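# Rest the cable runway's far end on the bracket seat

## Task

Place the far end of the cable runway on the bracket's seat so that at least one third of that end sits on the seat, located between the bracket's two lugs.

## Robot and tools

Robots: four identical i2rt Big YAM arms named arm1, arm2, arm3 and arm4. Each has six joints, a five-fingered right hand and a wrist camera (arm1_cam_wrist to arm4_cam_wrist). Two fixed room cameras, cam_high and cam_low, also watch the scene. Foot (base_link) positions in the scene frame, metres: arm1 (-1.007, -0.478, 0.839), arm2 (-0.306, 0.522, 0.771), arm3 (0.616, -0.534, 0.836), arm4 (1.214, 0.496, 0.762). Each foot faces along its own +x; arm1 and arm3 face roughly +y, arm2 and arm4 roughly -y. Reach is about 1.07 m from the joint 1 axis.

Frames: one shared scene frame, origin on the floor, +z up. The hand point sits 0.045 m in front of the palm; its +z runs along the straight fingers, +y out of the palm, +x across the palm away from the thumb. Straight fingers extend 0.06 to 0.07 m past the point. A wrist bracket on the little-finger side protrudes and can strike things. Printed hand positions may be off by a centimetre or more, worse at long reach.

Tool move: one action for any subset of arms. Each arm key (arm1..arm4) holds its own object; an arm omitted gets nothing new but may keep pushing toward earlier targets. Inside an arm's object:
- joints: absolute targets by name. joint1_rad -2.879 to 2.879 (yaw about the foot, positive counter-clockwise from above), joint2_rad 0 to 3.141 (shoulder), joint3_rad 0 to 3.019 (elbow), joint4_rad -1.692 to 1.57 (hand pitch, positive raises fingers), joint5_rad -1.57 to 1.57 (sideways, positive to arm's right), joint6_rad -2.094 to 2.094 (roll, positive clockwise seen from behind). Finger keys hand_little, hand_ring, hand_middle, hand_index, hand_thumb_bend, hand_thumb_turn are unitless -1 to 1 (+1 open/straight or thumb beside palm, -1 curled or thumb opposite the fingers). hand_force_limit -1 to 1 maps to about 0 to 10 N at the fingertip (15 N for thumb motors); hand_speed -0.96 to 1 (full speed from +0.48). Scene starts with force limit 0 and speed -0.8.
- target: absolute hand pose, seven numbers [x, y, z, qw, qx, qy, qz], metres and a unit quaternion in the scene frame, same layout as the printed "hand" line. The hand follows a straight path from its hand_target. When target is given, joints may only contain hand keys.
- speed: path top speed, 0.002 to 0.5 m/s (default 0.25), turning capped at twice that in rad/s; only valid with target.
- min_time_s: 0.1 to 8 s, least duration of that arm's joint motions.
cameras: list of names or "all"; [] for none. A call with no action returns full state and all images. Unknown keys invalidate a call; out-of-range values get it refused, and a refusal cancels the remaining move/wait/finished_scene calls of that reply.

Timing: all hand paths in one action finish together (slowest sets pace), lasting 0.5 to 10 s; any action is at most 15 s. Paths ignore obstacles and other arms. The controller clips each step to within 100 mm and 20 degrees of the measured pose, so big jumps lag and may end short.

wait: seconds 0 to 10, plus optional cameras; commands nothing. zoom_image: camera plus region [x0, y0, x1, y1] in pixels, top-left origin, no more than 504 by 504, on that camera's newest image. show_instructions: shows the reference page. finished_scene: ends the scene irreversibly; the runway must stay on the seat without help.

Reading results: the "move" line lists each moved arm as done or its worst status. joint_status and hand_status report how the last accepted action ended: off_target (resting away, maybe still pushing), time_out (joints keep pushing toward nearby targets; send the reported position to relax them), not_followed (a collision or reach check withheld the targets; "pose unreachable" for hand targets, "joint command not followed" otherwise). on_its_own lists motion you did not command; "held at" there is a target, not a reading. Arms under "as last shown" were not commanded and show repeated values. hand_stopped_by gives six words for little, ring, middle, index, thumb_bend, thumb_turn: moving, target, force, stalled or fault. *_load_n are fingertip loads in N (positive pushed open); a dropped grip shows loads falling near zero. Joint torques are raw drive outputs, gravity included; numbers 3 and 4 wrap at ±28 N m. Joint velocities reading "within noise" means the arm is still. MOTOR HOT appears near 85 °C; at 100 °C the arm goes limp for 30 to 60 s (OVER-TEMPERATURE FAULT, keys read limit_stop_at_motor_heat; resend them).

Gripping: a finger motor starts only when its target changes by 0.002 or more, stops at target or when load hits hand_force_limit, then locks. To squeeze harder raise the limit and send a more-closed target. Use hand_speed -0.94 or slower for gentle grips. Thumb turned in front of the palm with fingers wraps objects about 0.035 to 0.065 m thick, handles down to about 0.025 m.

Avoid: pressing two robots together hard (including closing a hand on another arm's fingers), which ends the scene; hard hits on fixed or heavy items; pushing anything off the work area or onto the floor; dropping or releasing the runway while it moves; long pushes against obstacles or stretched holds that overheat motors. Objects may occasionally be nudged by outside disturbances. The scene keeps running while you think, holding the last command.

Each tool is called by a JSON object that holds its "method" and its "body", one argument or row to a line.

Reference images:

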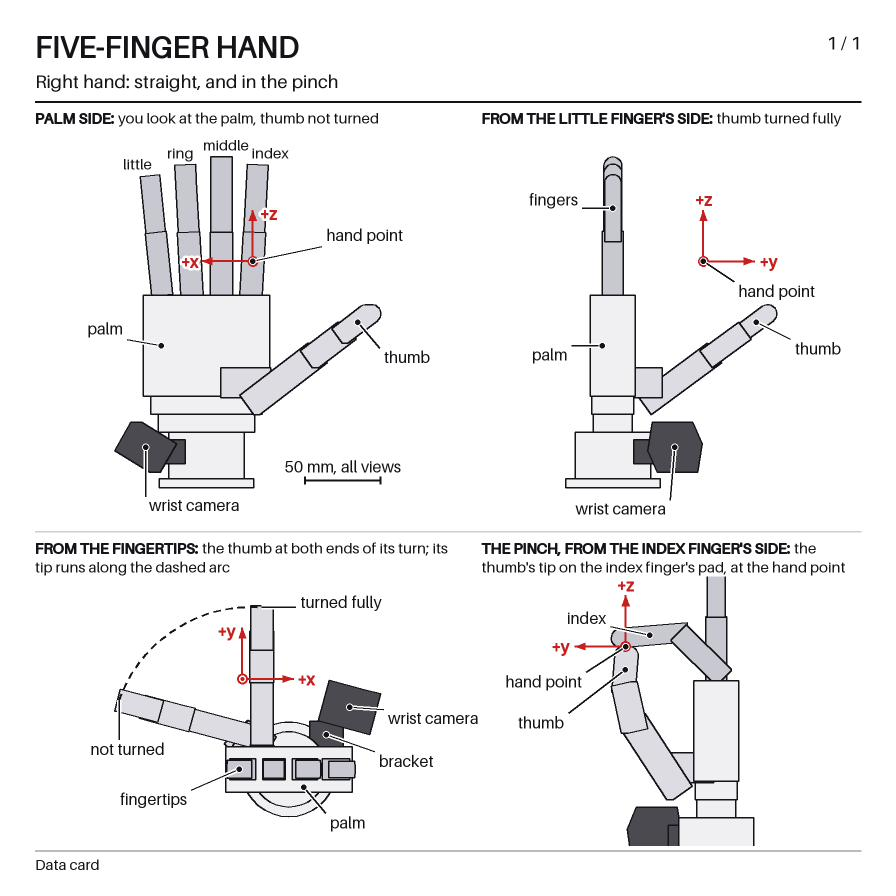

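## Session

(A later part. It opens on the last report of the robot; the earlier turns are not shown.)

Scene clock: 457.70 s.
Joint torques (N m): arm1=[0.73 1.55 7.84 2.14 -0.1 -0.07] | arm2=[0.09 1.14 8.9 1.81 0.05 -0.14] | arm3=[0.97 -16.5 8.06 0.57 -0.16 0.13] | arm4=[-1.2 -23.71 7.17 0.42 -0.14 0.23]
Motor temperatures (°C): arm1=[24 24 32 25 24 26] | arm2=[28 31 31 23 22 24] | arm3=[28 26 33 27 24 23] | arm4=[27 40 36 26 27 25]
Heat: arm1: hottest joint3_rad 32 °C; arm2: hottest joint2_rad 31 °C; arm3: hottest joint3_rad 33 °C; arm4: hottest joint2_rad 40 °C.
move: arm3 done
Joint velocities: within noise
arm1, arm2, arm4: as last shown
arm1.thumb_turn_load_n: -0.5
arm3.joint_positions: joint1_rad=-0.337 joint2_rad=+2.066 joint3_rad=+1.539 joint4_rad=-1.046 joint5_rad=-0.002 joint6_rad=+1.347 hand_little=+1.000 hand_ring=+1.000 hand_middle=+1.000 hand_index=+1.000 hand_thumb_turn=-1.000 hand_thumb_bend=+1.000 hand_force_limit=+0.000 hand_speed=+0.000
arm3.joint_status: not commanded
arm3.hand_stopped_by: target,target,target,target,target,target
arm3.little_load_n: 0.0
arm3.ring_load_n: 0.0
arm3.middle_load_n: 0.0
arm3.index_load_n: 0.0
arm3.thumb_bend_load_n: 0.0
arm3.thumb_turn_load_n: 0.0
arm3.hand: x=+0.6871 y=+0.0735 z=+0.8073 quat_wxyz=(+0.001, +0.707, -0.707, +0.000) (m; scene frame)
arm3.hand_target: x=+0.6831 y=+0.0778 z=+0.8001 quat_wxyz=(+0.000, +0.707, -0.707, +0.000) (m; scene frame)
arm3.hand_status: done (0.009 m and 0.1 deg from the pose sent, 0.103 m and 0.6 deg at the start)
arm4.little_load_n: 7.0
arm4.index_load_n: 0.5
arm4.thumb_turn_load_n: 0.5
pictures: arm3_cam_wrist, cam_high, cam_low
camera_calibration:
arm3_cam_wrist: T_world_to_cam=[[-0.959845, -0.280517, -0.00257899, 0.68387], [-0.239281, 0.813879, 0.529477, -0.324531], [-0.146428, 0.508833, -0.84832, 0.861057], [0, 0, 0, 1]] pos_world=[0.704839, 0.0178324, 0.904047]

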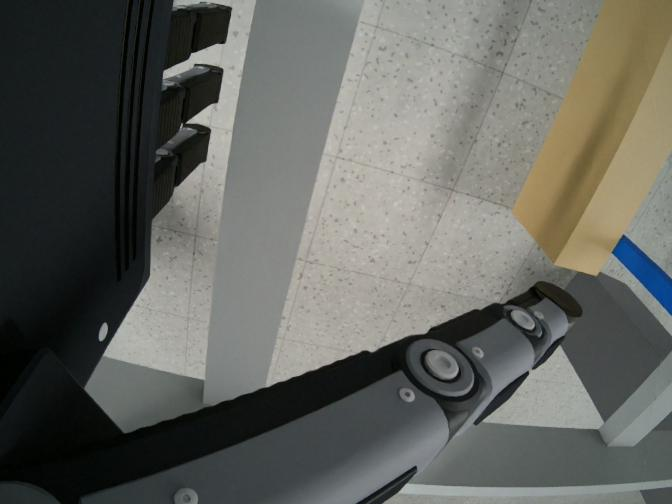

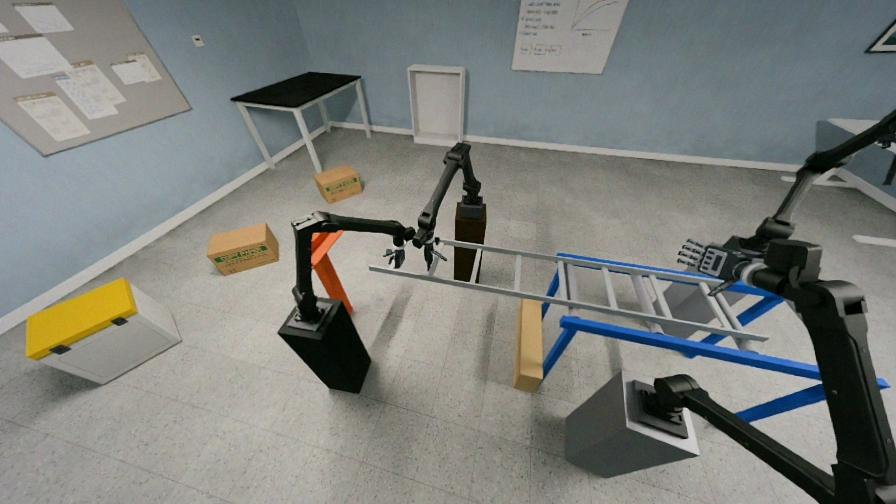

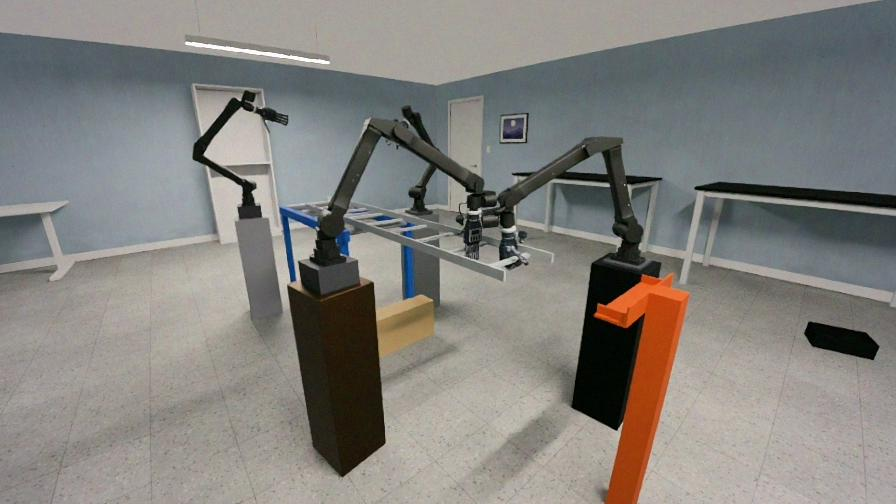

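{"method": "move", "body": {
  "arm3": {"target": [0.681, 0.078, 0.779, 0, 0.7071, -0.7071, 0], "speed": 0.08}
}}

{"method": "move", "body": {
  "arm3": {"joints": {"hand_little": -1, "hand_ring": -1, "hand_middle": -1, "hand_index": -1, "hand_speed": -0.88, "hand_force_limit": -0.2}},
  "cameras": ["arm3_cam_wrist", "cam_low", "cam_high"]
}}

{"method": "zoom_image", "body": {
  "camera": "cam_low",
  "region": [400, 130, 580, 300]
}}

Scene clock: 474.03 s.
Joint torques (N m): arm1=[0.73 1.55 7.86 2.13 -0.1 -0.07] | arm2=[0.03 1.14 8.9 1.8 0.05 -0.14] | arm3=[0.56 -16.09 7.82 0.57 -0.11 0.17] | arm4=[-1.2 -23.65 7.16 0.4 -0.14 0.23]
Motor temperatures (°C): arm1=[24 24 32 25 24 26] | arm2=[28 31 31 23 22 24] | arm3=[28 27 31 27 24 23] | arm4=[27 40 35 26 27 25]
Heat: arm1: hottest joint3_rad 32 °C; arm2: hottest joint2_rad 31 °C; arm3: hottest joint3_rad 31 °C; arm4: hottest joint2_rad 40 °C.
move: arm3 done
Joint velocities: within noise
arm1.joint_positions: joint1_rad=-0.280 joint2_rad=+0.612 joint3_rad=+1.461 joint4_rad=-1.180 joint5_rad=-0.274 joint6_rad=-0.987 hand_little=+1.000 hand_ring=+1.000 hand_middle=+1.000 hand_index=+1.000 hand_thumb_turn=+1.000 hand_thumb_bend=+1.000 hand_force_limit=+0.000 hand_speed=-0.800
arm1.joint_status: not commanded
arm1.hand_stopped_by: target,target,target,target,target,target
arm1.little_load_n: 0.0
arm1.ring_load_n: 0.0
arm1.middle_load_n: 0.0
arm1.index_load_n: 0.0
arm1.thumb_bend_load_n: 0.0
arm1.thumb_turn_load_n: 0.5
arm1.hand: x=-0.9113 y=-0.2564 z=+1.3855 quat_wxyz=(-0.505, +0.760, +0.280, +0.297) (m; scene frame)
arm1.hand_target: x=-0.9123 y=-0.2584 z=+1.3952 quat_wxyz=(-0.511, +0.754, +0.279, +0.304) (m; scene frame)
arm1.hand_status: not commanded
arm2.joint_positions: joint1_rad=+0.499 joint2_rad=+0.619 joint3_rad=+1.329 joint4_rad=-1.190 joint5_rad=+0.140 joint6_rad=-1.396 hand_little=+1.000 hand_ring=+1.000 hand_middle=+1.000 hand_index=+1.000 hand_thumb_turn=+1.000 hand_thumb_bend=+1.000 hand_force_limit=+0.000 hand_speed=-0.800
arm2.joint_status: not commanded
arm2.hand_stopped_by: target,target,target,target,target,target
arm2.little_load_n: 0.0
arm2.ring_load_n: 0.0
arm2.middle_load_n: 0.0
arm2.index_load_n: 0.0
arm2.thumb_bend_load_n: 0.0
arm2.thumb_turn_load_n: 0.0
arm2.hand: x=-0.2809 y=+0.2560 z=+1.2690 quat_wxyz=(+0.299, +0.646, -0.559, +0.426) (m; scene frame)
arm2.hand_target: x=-0.2815 y=+0.2575 z=+1.2776 quat_wxyz=(+0.302, +0.641, -0.557, +0.433) (m; scene frame)
arm2.hand_status: not commanded
arm3.joint_positions: joint1_rad=-0.334 joint2_rad=+2.093 joint3_rad=+1.526 joint4_rad=-1.003 joint5_rad=-0.002 joint6_rad=+1.350 hand_little=+1.000 hand_ring=+1.000 hand_middle=+1.000 hand_index=+1.000 hand_thumb_turn=-1.000 hand_thumb_bend=+1.000 hand_force_limit=+0.000 hand_speed=+0.000
arm3.joint_status: not commanded
arm3.hand_stopped_by: target,target,target,target,target,target
arm3.little_load_n: 0.0
arm3.ring_load_n: 0.0
arm3.middle_load_n: 0.0
arm3.index_load_n: 0.0
arm3.thumb_bend_load_n: 0.0
arm3.thumb_turn_load_n: 0.0
arm3.hand: x=+0.6853 y=+0.0748 z=+0.7878 quat_wxyz=(+0.000, +0.707, -0.707, -0.001) (m; scene frame)
arm3.hand_target: x=+0.6810 y=+0.0778 z=+0.7791 quat_wxyz=(+0.000, +0.707, -0.707, +0.000) (m; scene frame)
arm3.hand_status: done (0.010 m and 0.1 deg from the pose sent, 0.029 m and 0.1 deg at the start)
arm4: as last shown
arm4.little_load_n: 6.5
arm4.ring_load_n: 0.5
arm4.index_load_n: 0.0
arm4.thumb_turn_load_n: 0.0
pictures: none

Scene clock: 480.23 s.
Joint torques (N m): arm1=[0.73 1.55 7.84 2.13 -0.11 -0.07] | arm2=[0.09 1.2 8.91 1.8 0.05 -0.14] | arm3=[-0.32 -17.9 8.46 0.24 -0.17 0.24] | arm4=[-1.2 -21.83 7.28 0.4 -0.16 0.24]
Motor temperatures (°C): arm1=[24 24 32 25 24 26] | arm2=[28 31 31 23 22 24] | arm3=[28 28 31 27 24 23] | arm4=[27 40 35 26 27 25]
Heat: arm1: hottest joint3_rad 32 °C; arm2: hottest joint2_rad 31 °C; arm3: hottest joint3_rad 31 °C; arm4: hottest joint2_rad 40 °C.
move: arm3 off_target
Joint velocities: within noise
arm1, arm2, arm4: as last shown
arm1.thumb_turn_load_n: 0.0
arm3.joint_positions: joint1_rad=-0.322 joint2_rad=+2.113 joint3_rad=+1.517 joint4_rad=-0.998 joint5_rad=+0.000 joint6_rad=+1.347 hand_little=-0.783 hand_ring=-0.761 hand_middle=-0.783 hand_index=-0.794 hand_thumb_turn=-1.000 hand_thumb_bend=+1.000 hand_force_limit=-0.200 hand_speed=-0.880
arm3.joint_status: hand_little off_target (ended at -0.783, target -1.000); hand_ring off_target (ended at -0.761, target -1.000); hand_middle off_target (ended at -0.783, target -1.000); hand_index off_target (ended at -0.794, target -1.000); the others done
arm3.hand_stopped_by: force,force,force,force,target,target
arm3.little_load_n: 3.0
arm3.ring_load_n: 0.5
arm3.middle_load_n: 1.5
arm3.index_load_n: 3.5
arm3.thumb_bend_load_n: 0.0
arm3.thumb_turn_load_n: 0.0
arm3.hand: x=+0.6770 y=+0.0690 z=+0.7730 quat_wxyz=(+0.009, +0.712, -0.702, +0.006) (m; scene frame)
arm3.hand_target: x=+0.6810 y=+0.0779 z=+0.7791 quat_wxyz=(+0.000, +0.707, -0.707, +0.000) (m; scene frame)
arm3.hand_status: not commanded
arm4.joint_positions: joint1_rad=-0.653 joint2_rad=+1.899 joint3_rad=+1.359 joint4_rad=-1.106 joint5_rad=-0.009 joint6_rad=+0.943 hand_little=-0.871 hand_ring=-0.827 hand_middle=-0.794 hand_index=-0.750 hand_thumb_turn=-1.000 hand_thumb_bend=+1.000 hand_force_limit=-0.200 hand_speed=-0.880
arm4.little_load_n: 5.0
arm4.ring_load_n: 0.0
arm4.hand: x=+0.9779 y=+0.0439 z=+0.7663 quat_wxyz=(+0.007, -0.702, -0.711, -0.037) (m; scene frame)
arm4.hand_target: x=+0.9709 y=+0.0291 z=+0.7995 quat_wxyz=(-0.001, -0.707, -0.707, +0.000) (m; scene frame)
pictures: arm3_cam_wrist, cam_high, cam_low
camera_calibration:
arm3_cam_wrist: T_world_to_cam=[[-0.955445, -0.29511, 0.00594071, 0.66426], [-0.250278, 0.820638, 0.513726, -0.285985], [-0.156481, 0.48935, -0.857934, 0.848417], [0, 0, 0, 1]] pos_world=[0.695849, 0.0155483, 0.870857]

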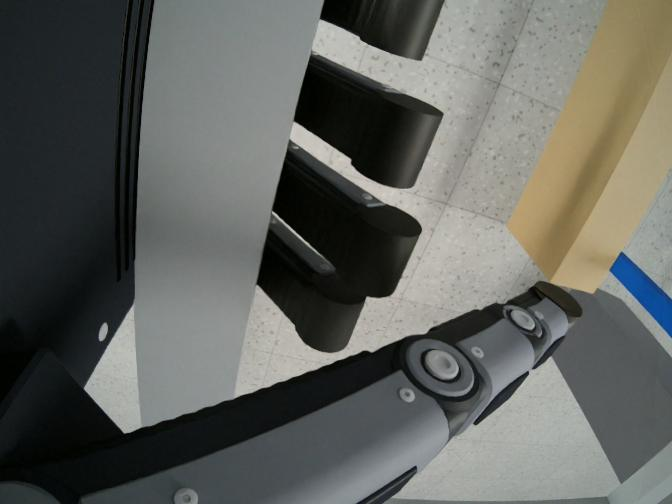

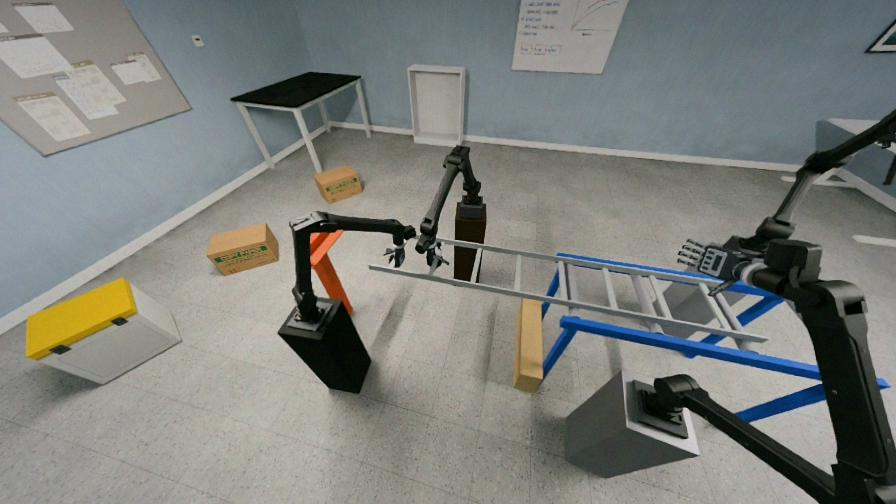

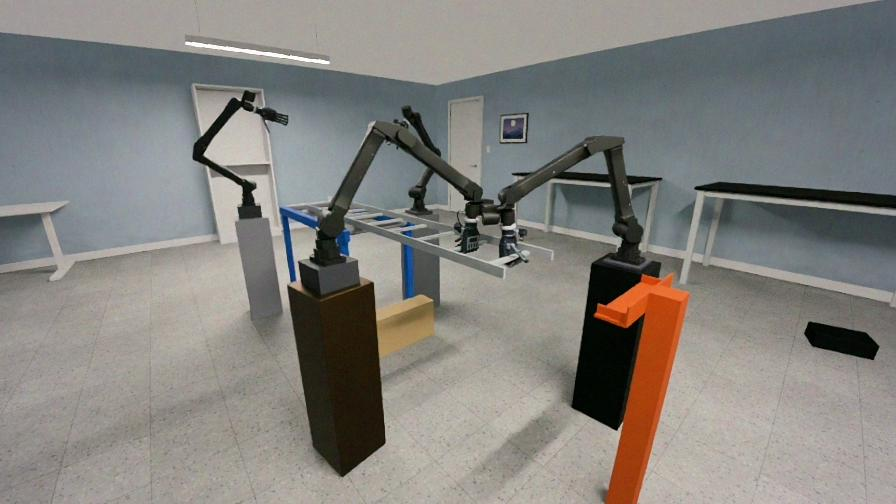

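Scaled by 2.800 from the camera's 896x504 image, which has a finer 1280x720 frame.

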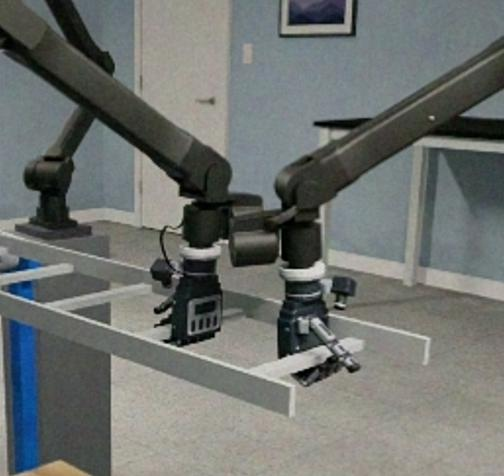

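{"method": "move", "body": {
  "arm4": {"target": [1.12, 0.03, 0.84, 0, 0.7071, 0.7071, 0], "speed": 0.08},
  "arm3": {"target": [0.831, 0.076, 0.81, 0, 0.7071, -0.7071, 0], "speed": 0.08},
  "cameras": ["arm3_cam_wrist", "arm4_cam_wrist", "cam_low", "cam_high"]
}}

{"method": "zoom_image", "body": {
  "camera": "cam_low",
  "region": [450, 130, 700, 350]
}}

{"method": "zoom_image", "body": {
  "camera": "cam_high",
  "region": [280, 190, 480, 320]
}}

Scene clock: 493.90 s.
Joint torques (N m): arm1=[0.79 1.61 7.86 2.14 -0.1 -0.07] | arm2=[0.09 1.14 8.9 1.81 0.05 -0.14] | arm3=[-1.26 -19.84 12.4 -1.2 -0.37 0.14] | arm4=[-1.14 -24.82 7.84 -1.76 -0.36 0.22]
Motor temperatures (°C): arm1=[24 24 32 24 24 26] | arm2=[28 31 31 23 22 24] | arm3=[28 28 31 27 24 23] | arm4=[27 41 35 26 27 25]
Heat: arm1: hottest joint3_rad 32 °C; arm2: hottest joint2_rad 31 °C; arm3: hottest joint3_rad 31 °C; arm4: hottest joint2_rad 41 °C.
move: arm3 off_target; arm4 off_target
Joint velocities: within noise
arm1, arm2: as last shown
arm2.little_load_n: -0.5
arm3.joint_positions: joint1_rad=-0.552 joint2_rad=+2.193 joint3_rad=+1.679 joint4_rad=-1.099 joint5_rad=+0.005 joint6_rad=+1.124 hand_little=-0.783 hand_ring=-0.761 hand_middle=-0.783 hand_index=-0.794 hand_thumb_turn=-1.000 hand_thumb_bend=+1.000 hand_force_limit=-0.200 hand_speed=-0.880
arm3.joint_status: not commanded
arm3.hand_stopped_by: force,force,force,force,target,target
arm3.little_load_n: 4.5
arm3.ring_load_n: 0.0
arm3.middle_load_n: 1.0
arm3.index_load_n: 1.5
arm3.thumb_bend_load_n: 0.0
arm3.thumb_turn_load_n: 0.0
arm3.hand: x=+0.8195 y=+0.0567 z=+0.7788 quat_wxyz=(+0.019, +0.710, -0.704, +0.009) (m; scene frame)
arm3.hand_target: x=+0.8305 y=+0.0746 z=+0.8101 quat_wxyz=(-0.001, +0.707, -0.707, +0.000) (m; scene frame)
arm3.hand_status: off_target (0.038 m and 2.4 deg from the pose sent, 0.159 m and 1.5 deg at the start)
arm4.joint_positions: joint1_rad=-0.386 joint2_rad=+1.748 joint3_rad=+1.164 joint4_rad=-1.084 joint5_rad=-0.004 joint6_rad=+1.211 hand_little=-0.870 hand_ring=-0.827 hand_middle=-0.794 hand_index=-0.750 hand_thumb_turn=-1.000 hand_thumb_bend=+1.000 hand_force_limit=-0.200 hand_speed=-0.880
arm4.joint_status: not commanded
arm4.hand_stopped_by: force,force,force,force,target,target
arm4.little_load_n: 13.0
arm4.ring_load_n: 0.0
arm4.middle_load_n: 0.0
arm4.index_load_n: 0.0
arm4.thumb_bend_load_n: 0.0
arm4.thumb_turn_load_n: 0.0
arm4.hand: x=+1.1222 y=+0.0446 z=+0.7735 quat_wxyz=(+0.024, -0.702, -0.711, -0.044) (m; scene frame)
arm4.hand_target: x=+1.1211 y=+0.0317 z=+0.8355 quat_wxyz=(-0.001, -0.707, -0.707, +0.000) (m; scene frame)
arm4.hand_status: off_target (0.068 m and 5.8 deg from the pose sent, 0.161 m and 4.4 deg at the start)
pictures: arm3_cam_wrist, arm4_cam_wrist, cam_high, cam_low
camera_calibration:
arm3_cam_wrist: T_world_to_cam=[[-0.957428, -0.288021, 0.019404, 0.787537], [-0.239997, 0.831539, 0.500944, -0.242357], [-0.160417, 0.47496, -0.865262, 0.891449], [0, 0, 0, 1]] pos_world=[0.838849, 0.00495339, 0.877463]
arm4_cam_wrist: T_world_to_cam=[[0.968321, 0.241561, 0.0632671, -1.14546], [0.194552, -0.888648, 0.415276, -0.500412], [0.156537, -0.389812, -0.907493, 0.659844], [0, 0, 0, 1]] pos_world=[1.10324, 0.0892231, 0.879082]

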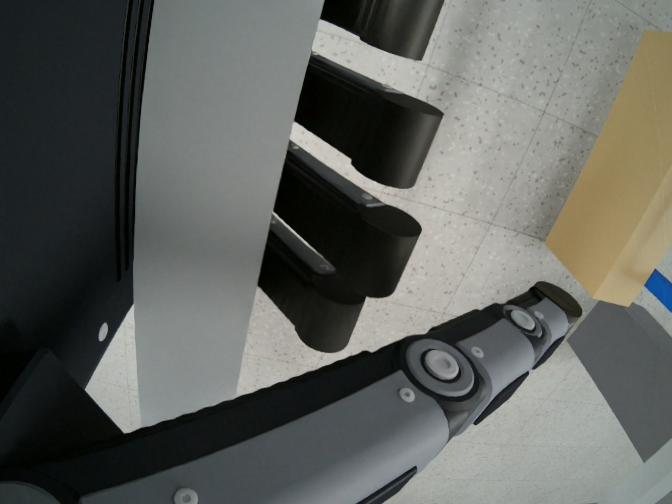

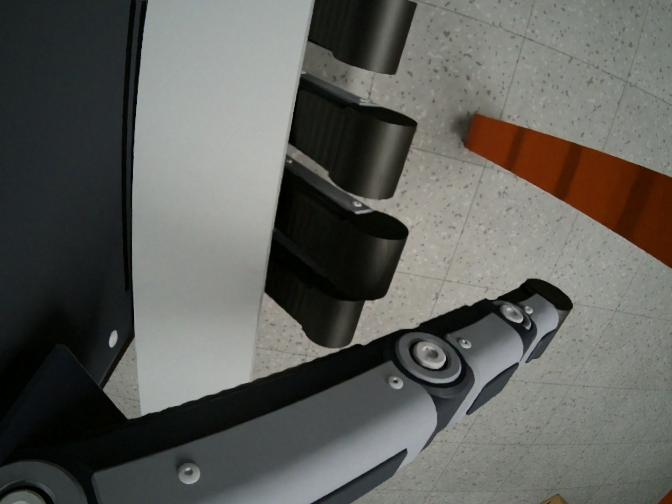

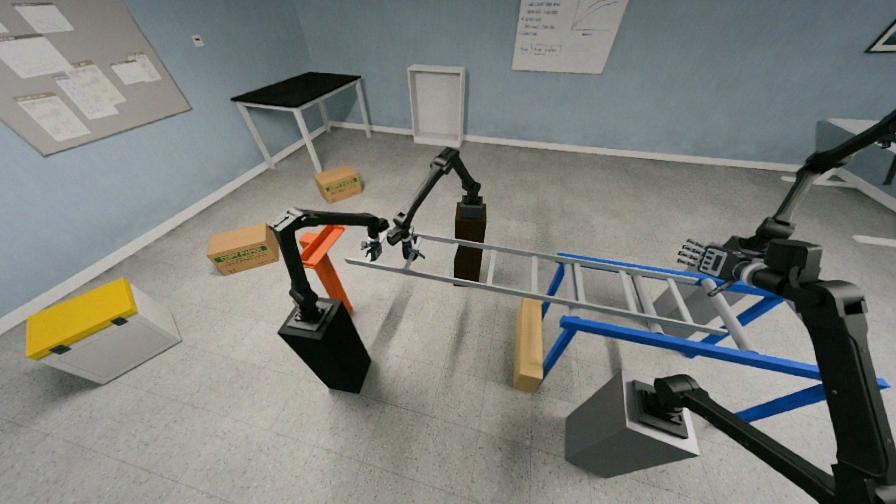

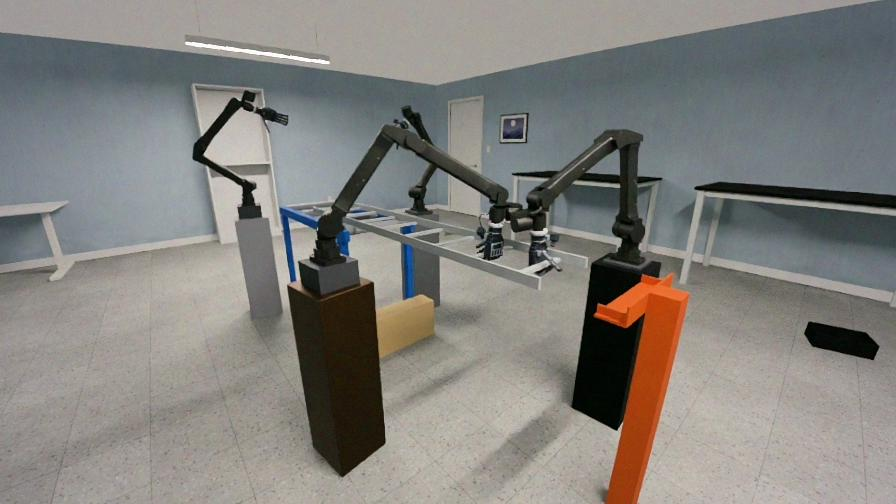

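Scaled by 2.016 from the camera's 896x504 image, which has a finer 1280x720 frame.

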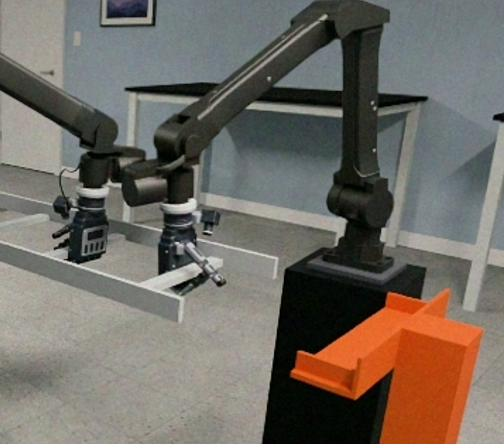

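Scaled by 2.520 from the camera's 896x504 image, which has a finer 1280x720 frame.

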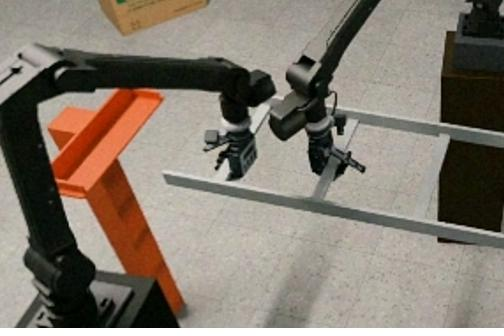

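{"method": "move", "body": {
  "arm4": {"target": [1.12, 0.026, 0.845, 0.0339, 0.7063, 0.7063, -0.0339], "speed": 0.06},
  "arm3": {"target": [0.835, 0.08, 0.835, -0.0142, 0.7070, -0.7070, -0.0142], "speed": 0.06},
  "cameras": ["cam_low"]
}}

{"method": "zoom_image", "body": {
  "camera": "cam_low",
  "region": [450, 130, 700, 350]
}}

Scene clock: 523.87 s.
Joint torques (N m): arm1=[0.79 1.67 7.83 2.13 -0.1 -0.07] | arm2=[-0.03 1.2 8.92 1.8 0.05 -0.14] | arm3=[-1.38 -23.71 12.45 -1.16 -0.74 0.09] | arm4=[-1.96 -24.29 7.54 -0.84 -1.08 0.22]
Motor temperatures (°C): arm1=[24 24 32 24 24 26] | arm2=[28 31 31 23 22 24] | arm3=[28 31 31 27 24 23] | arm4=[26 40 36 26 27 25]
Heat: arm1: hottest joint3_rad 32 °C; arm2: hottest joint2_rad 31 °C; arm3: hottest joint2_rad 31 °C; arm4: hottest joint2_rad 40 °C.
move: arm3 off_target; arm4 off_target
Joint velocities: within noise
arm1, arm2: as last shown
arm2.little_load_n: 0.0
arm3.joint_positions: joint1_rad=-0.556 joint2_rad=+2.193 joint3_rad=+1.679 joint4_rad=-1.099 joint5_rad=-0.006 joint6_rad=+1.119 hand_little=-0.783 hand_ring=-0.761 hand_middle=-0.783 hand_index=-0.794 hand_thumb_turn=-1.000 hand_thumb_bend=+1.000 hand_force_limit=-0.200 hand_speed=-0.880
arm3.joint_status: not commanded
arm3.hand_stopped_by: force,force,force,force,target,target
arm3.little_load_n: 4.5
arm3.ring_load_n: 0.0
arm3.middle_load_n: 2.0
arm3.index_load_n: 3.0
arm3.thumb_bend_load_n: 0.0
arm3.thumb_turn_load_n: 0.0
arm3.hand: x=+0.8201 y=+0.0563 z=+0.7796 quat_wxyz=(+0.021, +0.710, -0.704, +0.004) (m; scene frame)
arm3.hand_target: x=+0.8338 y=+0.0777 z=+0.8344 quat_wxyz=(-0.015, +0.707, -0.707, -0.014) (m; scene frame)
arm3.hand_status: off_target (0.062 m and 4.5 deg from the pose sent, 0.063 m and 4.6 deg at the start)
arm4.joint_positions: joint1_rad=-0.386 joint2_rad=+1.701 joint3_rad=+1.111 joint4_rad=-1.002 joint5_rad=-0.018 joint6_rad=+1.203 hand_little=-0.870 hand_ring=-0.827 hand_middle=-0.794 hand_index=-0.750 hand_thumb_turn=-1.000 hand_thumb_bend=+1.000 hand_force_limit=-0.200 hand_speed=-0.880
arm4.joint_status: not commanded
arm4.hand_stopped_by: force,force,force,force,target,target
arm4.little_load_n: 13.5
arm4.ring_load_n: 6.5
arm4.middle_load_n: 0.0
arm4.index_load_n: 0.0
arm4.thumb_bend_load_n: 0.0
arm4.thumb_turn_load_n: 0.0
arm4.hand: x=+1.1244 y=+0.0422 z=+0.7781 quat_wxyz=(+0.001, -0.700, -0.714, -0.013) (m; scene frame)
arm4.hand_target: x=+1.1210 y=+0.0276 z=+0.8408 quat_wxyz=(-0.034, -0.706, -0.707, +0.034) (m; scene frame)
arm4.hand_status: off_target (0.069 m and 6.8 deg from the pose sent, 0.074 m and 11.2 deg at the start)
pictures: cam_low

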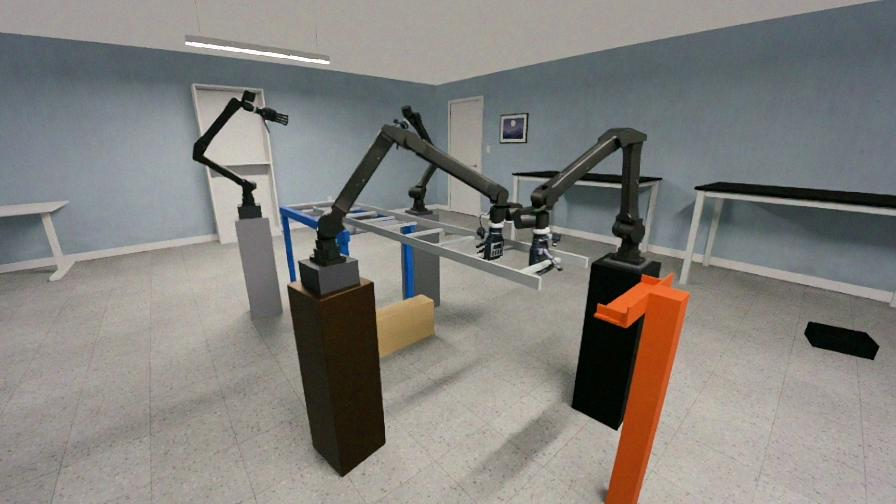

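Scaled by 2.016 from the camera's 896x504 image, which has a finer 1280x720 frame.

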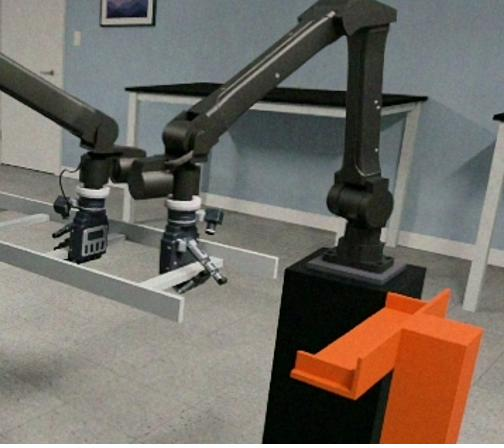

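{"method": "move", "body": {
  "arm4": {"target": [1.22, 0.026, 0.87, 0.0339, 0.7063, 0.7063, -0.0339], "speed": 0.08},
  "arm3": {"target": [0.935, 0.082, 0.86, -0.0142, 0.7070, -0.7070, -0.0142], "speed": 0.08},
  "cameras": ["cam_low", "cam_high", "arm4_cam_wrist", "arm3_cam_wrist"]
}}

{"method": "zoom_image", "body": {
  "camera": "cam_low",
  "region": [500, 130, 700, 350]
}}

{"method": "zoom_image", "body": {
  "camera": "cam_high",
  "region": [280, 190, 440, 320]
}}

Scene clock: 552.57 s.
Joint torques (N m): arm1=[0.67 1.61 7.84 2.15 -0.1 -0.07] | arm2=[0.03 1.2 8.91 1.8 0.06 -0.13] | arm3=[-0.44 -23 15.08 -1.11 -0.58 0.09] | arm4=[-0.67 -22.36 8.73 -1.25 -0.38 0.42]
Motor temperatures (°C): arm1=[24 24 32 24 24 26] | arm2=[28 31 31 23 22 24] | arm3=[28 33 33 27 24 23] | arm4=[26 42 37 26 29 25]
Heat: arm1: hottest joint3_rad 32 °C; arm2: hottest joint2_rad 31 °C; arm3: hottest joint2_rad 33 °C; arm4: hottest joint2_rad 42 °C.
move: arm3 off_target; arm4 off_target
Joint velocities: within noise
arm1, arm2: as last shown
arm2.ring_load_n: 0.5
arm3.joint_positions: joint1_rad=-0.686 joint2_rad=+2.290 joint3_rad=+1.925 joint4_rad=-1.259 joint5_rad=-0.012 joint6_rad=+0.989 hand_little=-0.783 hand_ring=-0.761 hand_middle=-0.783 hand_index=-0.794 hand_thumb_turn=-1.000 hand_thumb_bend=+1.000 hand_force_limit=-0.200 hand_speed=-0.880
arm3.joint_status: not commanded
arm3.hand_stopped_by: force,force,force,force,target,target
arm3.little_load_n: 7.5
arm3.ring_load_n: 0.5
arm3.middle_load_n: 2.5
arm3.index_load_n: 2.0
arm3.thumb_bend_load_n: 0.0
arm3.thumb_turn_load_n: -0.5
arm3.hand: x=+0.9140 y=+0.0565 z=+0.8037 quat_wxyz=(+0.027, +0.710, -0.704, -0.001) (m; scene frame)
arm3.hand_target: x=+0.9330 y=+0.0787 z=+0.8603 quat_wxyz=(-0.015, +0.707, -0.707, -0.014) (m; scene frame)
arm3.hand_status: off_target (0.065 m and 5.0 deg from the pose sent, 0.142 m and 4.5 deg at the start)
arm4.joint_positions: joint1_rad=-0.178 joint2_rad=+1.604 joint3_rad=+1.068 joint4_rad=-1.045 joint5_rad=-0.017 joint6_rad=+1.405 hand_little=-0.870 hand_ring=-0.827 hand_middle=-0.794 hand_index=-0.750 hand_thumb_turn=-1.000 hand_thumb_bend=+1.000 hand_force_limit=-0.200 hand_speed=-0.880
arm4.joint_status: not commanded
arm4.hand_stopped_by: force,force,force,force,target,target
arm4.little_load_n: 11.5
arm4.ring_load_n: 3.5
arm4.middle_load_n: 0.0
arm4.index_load_n: 0.0
arm4.thumb_bend_load_n: 0.0
arm4.thumb_turn_load_n: 0.0
arm4.hand: x=+1.2181 y=+0.0426 z=+0.8037 quat_wxyz=(+0.001, -0.698, -0.716, -0.009) (m; scene frame)
arm4.hand_target: x=+1.2206 y=+0.0280 z=+0.8661 quat_wxyz=(-0.035, -0.706, -0.707, +0.033) (m; scene frame)
arm4.hand_status: off_target (0.068 m and 6.5 deg from the pose sent, 0.134 m and 6.8 deg at the start)
pictures: arm3_cam_wrist, arm4_cam_wrist, cam_high, cam_low
camera_calibration:
arm3_cam_wrist: T_world_to_cam=[[-0.956672, -0.287875, 0.0436601, 0.857256], [-0.226746, 0.830654, 0.508527, -0.250093], [-0.182659, 0.476594, -0.859938, 0.944137], [0, 0, 0, 1]] pos_world=[0.935861, 0.00455245, 0.901651]
arm4_cam_wrist: T_world_to_cam=[[0.9659, 0.257629, 0.0257666, -1.20738], [0.213582, -0.84908, 0.483162, -0.612807], [0.146354, -0.461183, -0.875152, 0.660926], [0, 0, 0, 1]] pos_world=[1.20036, 0.0955412, 0.905606]

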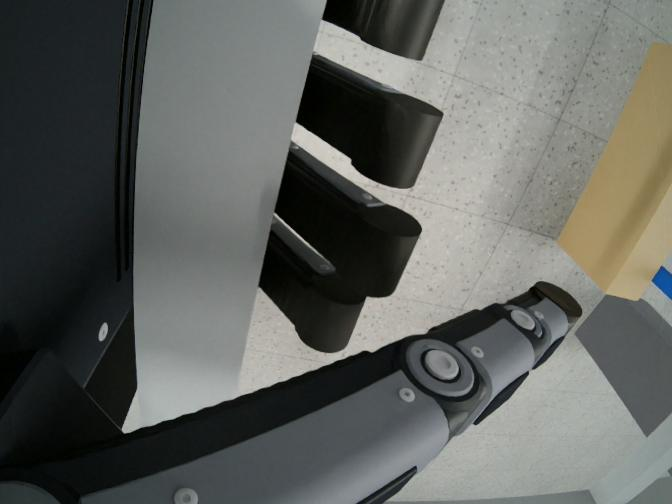

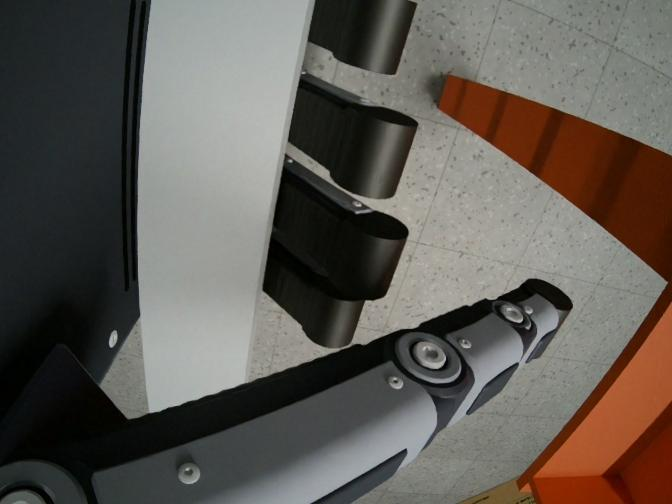

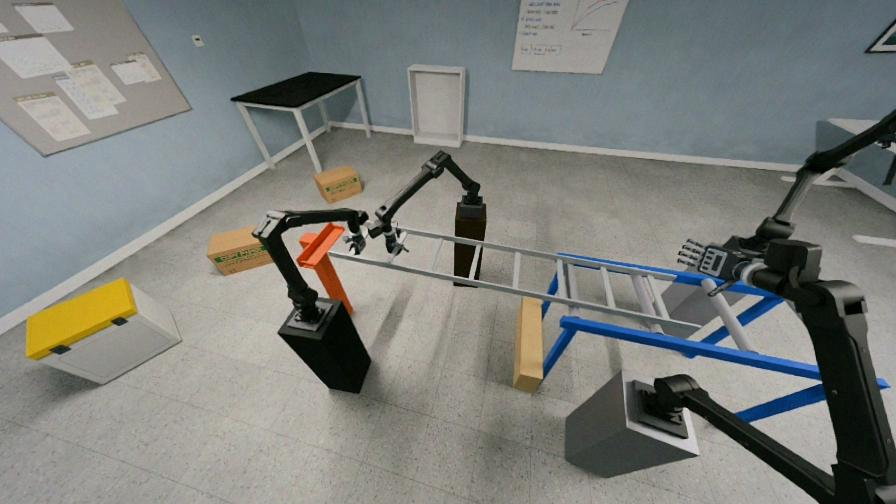

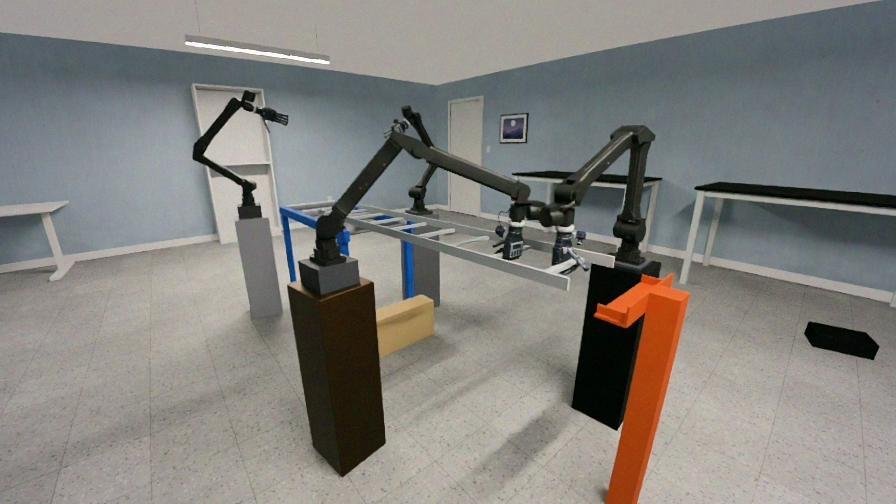

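Scaled by 2.291 from the camera's 896x504 image, which has a finer 1280x720 frame.

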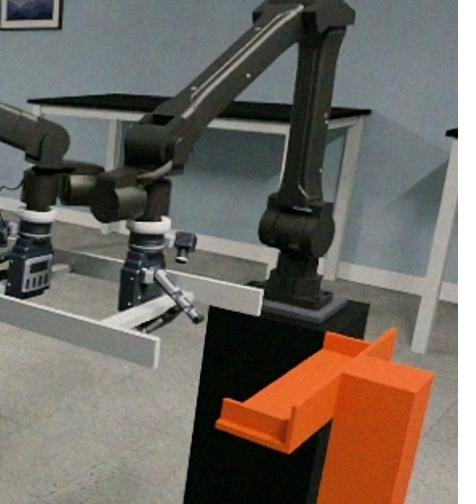

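Scaled by 3.150 from the camera's 896x504 image, which has a finer 1280x720 frame.

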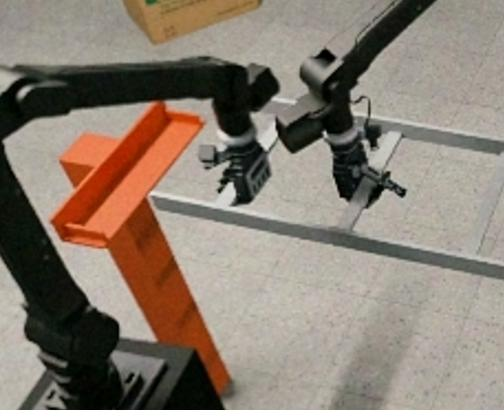

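{"method": "move", "body": {
  "arm4": {"target": [1.235, 0.073, 0.87, 0.0339, 0.7063, 0.7063, -0.0339], "speed": 0.06},
  "arm3": {"target": [0.95, 0.122, 0.86, -0.0142, 0.7070, -0.7070, -0.0142], "speed": 0.06},
  "cameras": ["cam_low", "cam_high", "arm4_cam_wrist", "arm3_cam_wrist"]
}}

{"method": "zoom_image", "body": {
  "camera": "cam_low",
  "region": [500, 200, 700, 350]
}}

{"method": "zoom_image", "body": {
  "camera": "cam_high",
  "region": [280, 190, 440, 320]
}}

{"method": "zoom_image", "body": {
  "camera": "arm4_cam_wrist",
  "region": [420, 250, 672, 504]
}}

Scene clock: 585.87 s.
Joint torques (N m): arm1=[0.79 1.49 7.84 2.17 -0.09 -0.08] | arm2=[0.03 1.14 8.9 1.8 0.05 -0.14] | arm3=[-0.38 -23.65 15.21 -0.87 -0.52 0.38] | arm4=[-0.62 -19.96 8.69 -1.4 -0.39 0.67]
Motor temperatures (°C): arm1=[24 24 33 24 24 26] | arm2=[28 31 31 23 22 24] | arm3=[28 33 38 27 24 23] | arm4=[26 43 37 26 28 25]
Heat: arm1: hottest joint3_rad 33 °C; arm2: hottest joint2_rad 31 °C; arm3: hottest joint3_rad 38 °C; arm4: hottest joint2_rad 43 °C.
move: arm3 off_target; arm4 off_target
Joint velocities: within noise
arm1, arm2: as last shown
arm2.ring_load_n: 0.0
arm3.joint_positions: joint1_rad=-0.678 joint2_rad=+2.424 joint3_rad=+2.188 joint4_rad=-1.390 joint5_rad=-0.017 joint6_rad=+0.973 hand_little=-0.783 hand_ring=-0.761 hand_middle=-0.783 hand_index=-0.794 hand_thumb_turn=-1.000 hand_thumb_bend=+1.000 hand_force_limit=-0.200 hand_speed=-0.880
arm3.joint_status: not commanded
arm3.hand_stopped_by: force,force,force,force,target,target
arm3.little_load_n: 5.5
arm3.ring_load_n: 0.0
arm3.middle_load_n: 2.5
arm3.index_load_n: 3.0
arm3.thumb_bend_load_n: 0.0
arm3.thumb_turn_load_n: -0.5
arm3.hand: x=+0.9317 y=+0.0950 z=+0.8093 quat_wxyz=(+0.028, +0.718, -0.695, -0.003) (m; scene frame)
arm3.hand_target: x=+0.9481 y=+0.1184 z=+0.8610 quat_wxyz=(-0.016, +0.707, -0.707, -0.015) (m; scene frame)
arm3.hand_status: off_target (0.060 m and 5.4 deg from the pose sent, 0.094 m and 5.0 deg at the start)
arm4.joint_positions: joint1_rad=-0.157 joint2_rad=+1.481 joint3_rad=+0.939 joint4_rad=-1.036 joint5_rad=-0.017 joint6_rad=+1.404 hand_little=-0.870 hand_ring=-0.827 hand_middle=-0.794 hand_index=-0.750 hand_thumb_turn=-1.000 hand_thumb_bend=+1.000 hand_force_limit=-0.200 hand_speed=-0.880
arm4.joint_status: not commanded
arm4.hand_stopped_by: force,force,force,force,target,target
arm4.little_load_n: 11.5
arm4.ring_load_n: 5.0
arm4.middle_load_n: 0.0
arm4.index_load_n: 0.0
arm4.thumb_bend_load_n: 0.0
arm4.thumb_turn_load_n: 0.0
arm4.hand: x=+1.2335 y=+0.0896 z=+0.8091 quat_wxyz=(+0.000, -0.690, -0.724, -0.007) (m; scene frame)
arm4.hand_target: x=+1.2356 y=+0.0747 z=+0.8660 quat_wxyz=(-0.036, -0.705, -0.707, +0.032) (m; scene frame)
arm4.hand_status: off_target (0.063 m and 6.7 deg from the pose sent, 0.075 m and 6.5 deg at the start)
pictures: arm3_cam_wrist, arm4_cam_wrist, cam_high, cam_low
camera_calibration:
arm3_cam_wrist: T_world_to_cam=[[-0.949225, -0.310982, 0.0475518, 0.877121], [-0.244328, 0.823953, 0.511278, -0.266132], [-0.198179, 0.4737, -0.858099, 0.947197], [0, 0, 0, 1]] pos_world=[0.955276, 0.0433629, 0.907147]
arm4_cam_wrist: T_world_to_cam=[[0.959884, 0.279365, 0.0240511, -1.22757], [0.232967, -0.842307, 0.486051, -0.605683], [0.156044, -0.460949, -0.873599, 0.671811], [0, 0, 0, 1]] pos_world=[1.21459, 0.14244, 0.910811]

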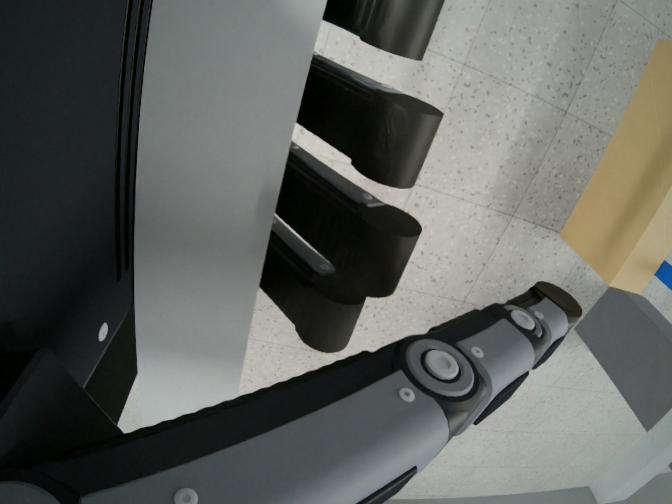

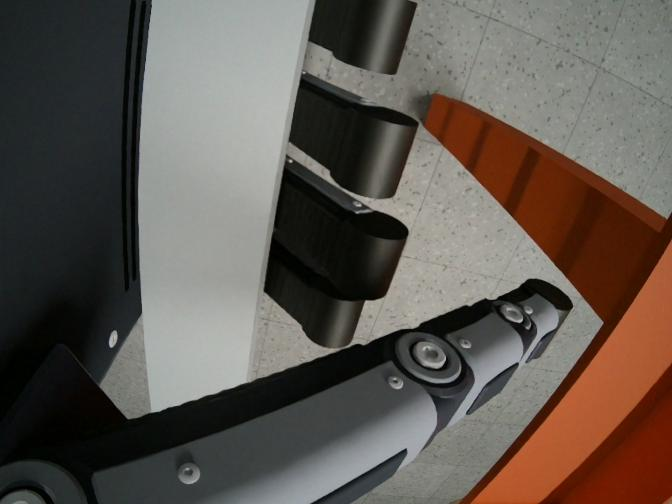

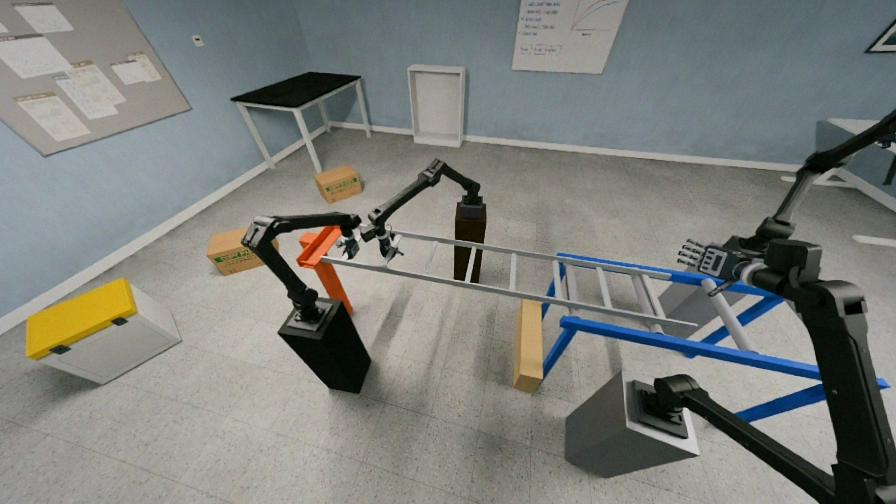

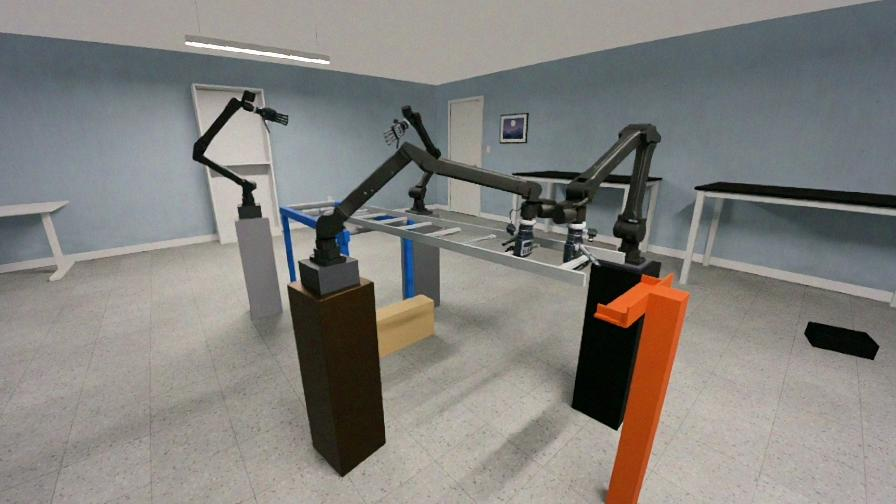

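Scaled by 2.520 from the camera's 896x504 image, which has a finer 1280x720 frame.

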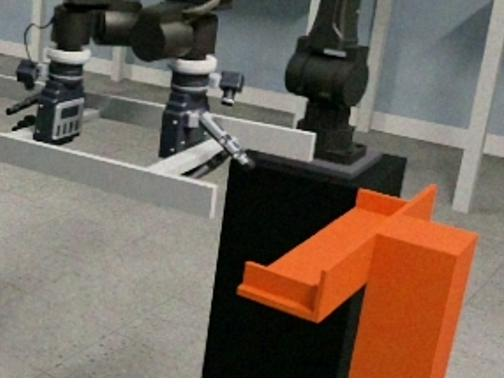

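Scaled by 3.150 from the camera's 896x504 image, which has a finer 1280x720 frame.

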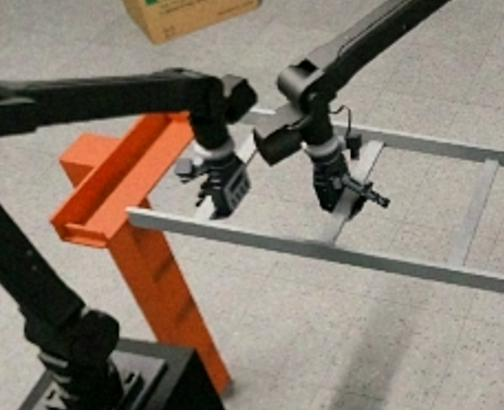

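Scaled by 1.984 from the camera's 672x504 image, which has a finer 960x720 frame.

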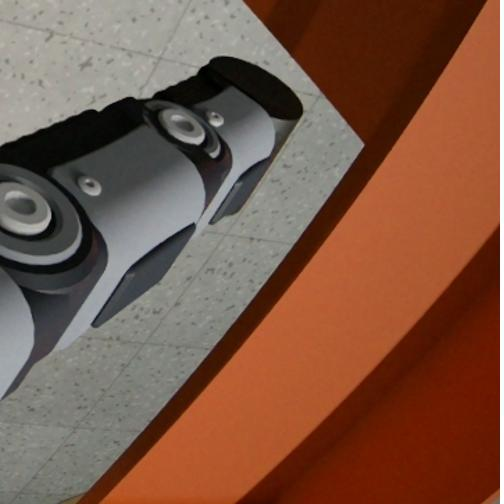

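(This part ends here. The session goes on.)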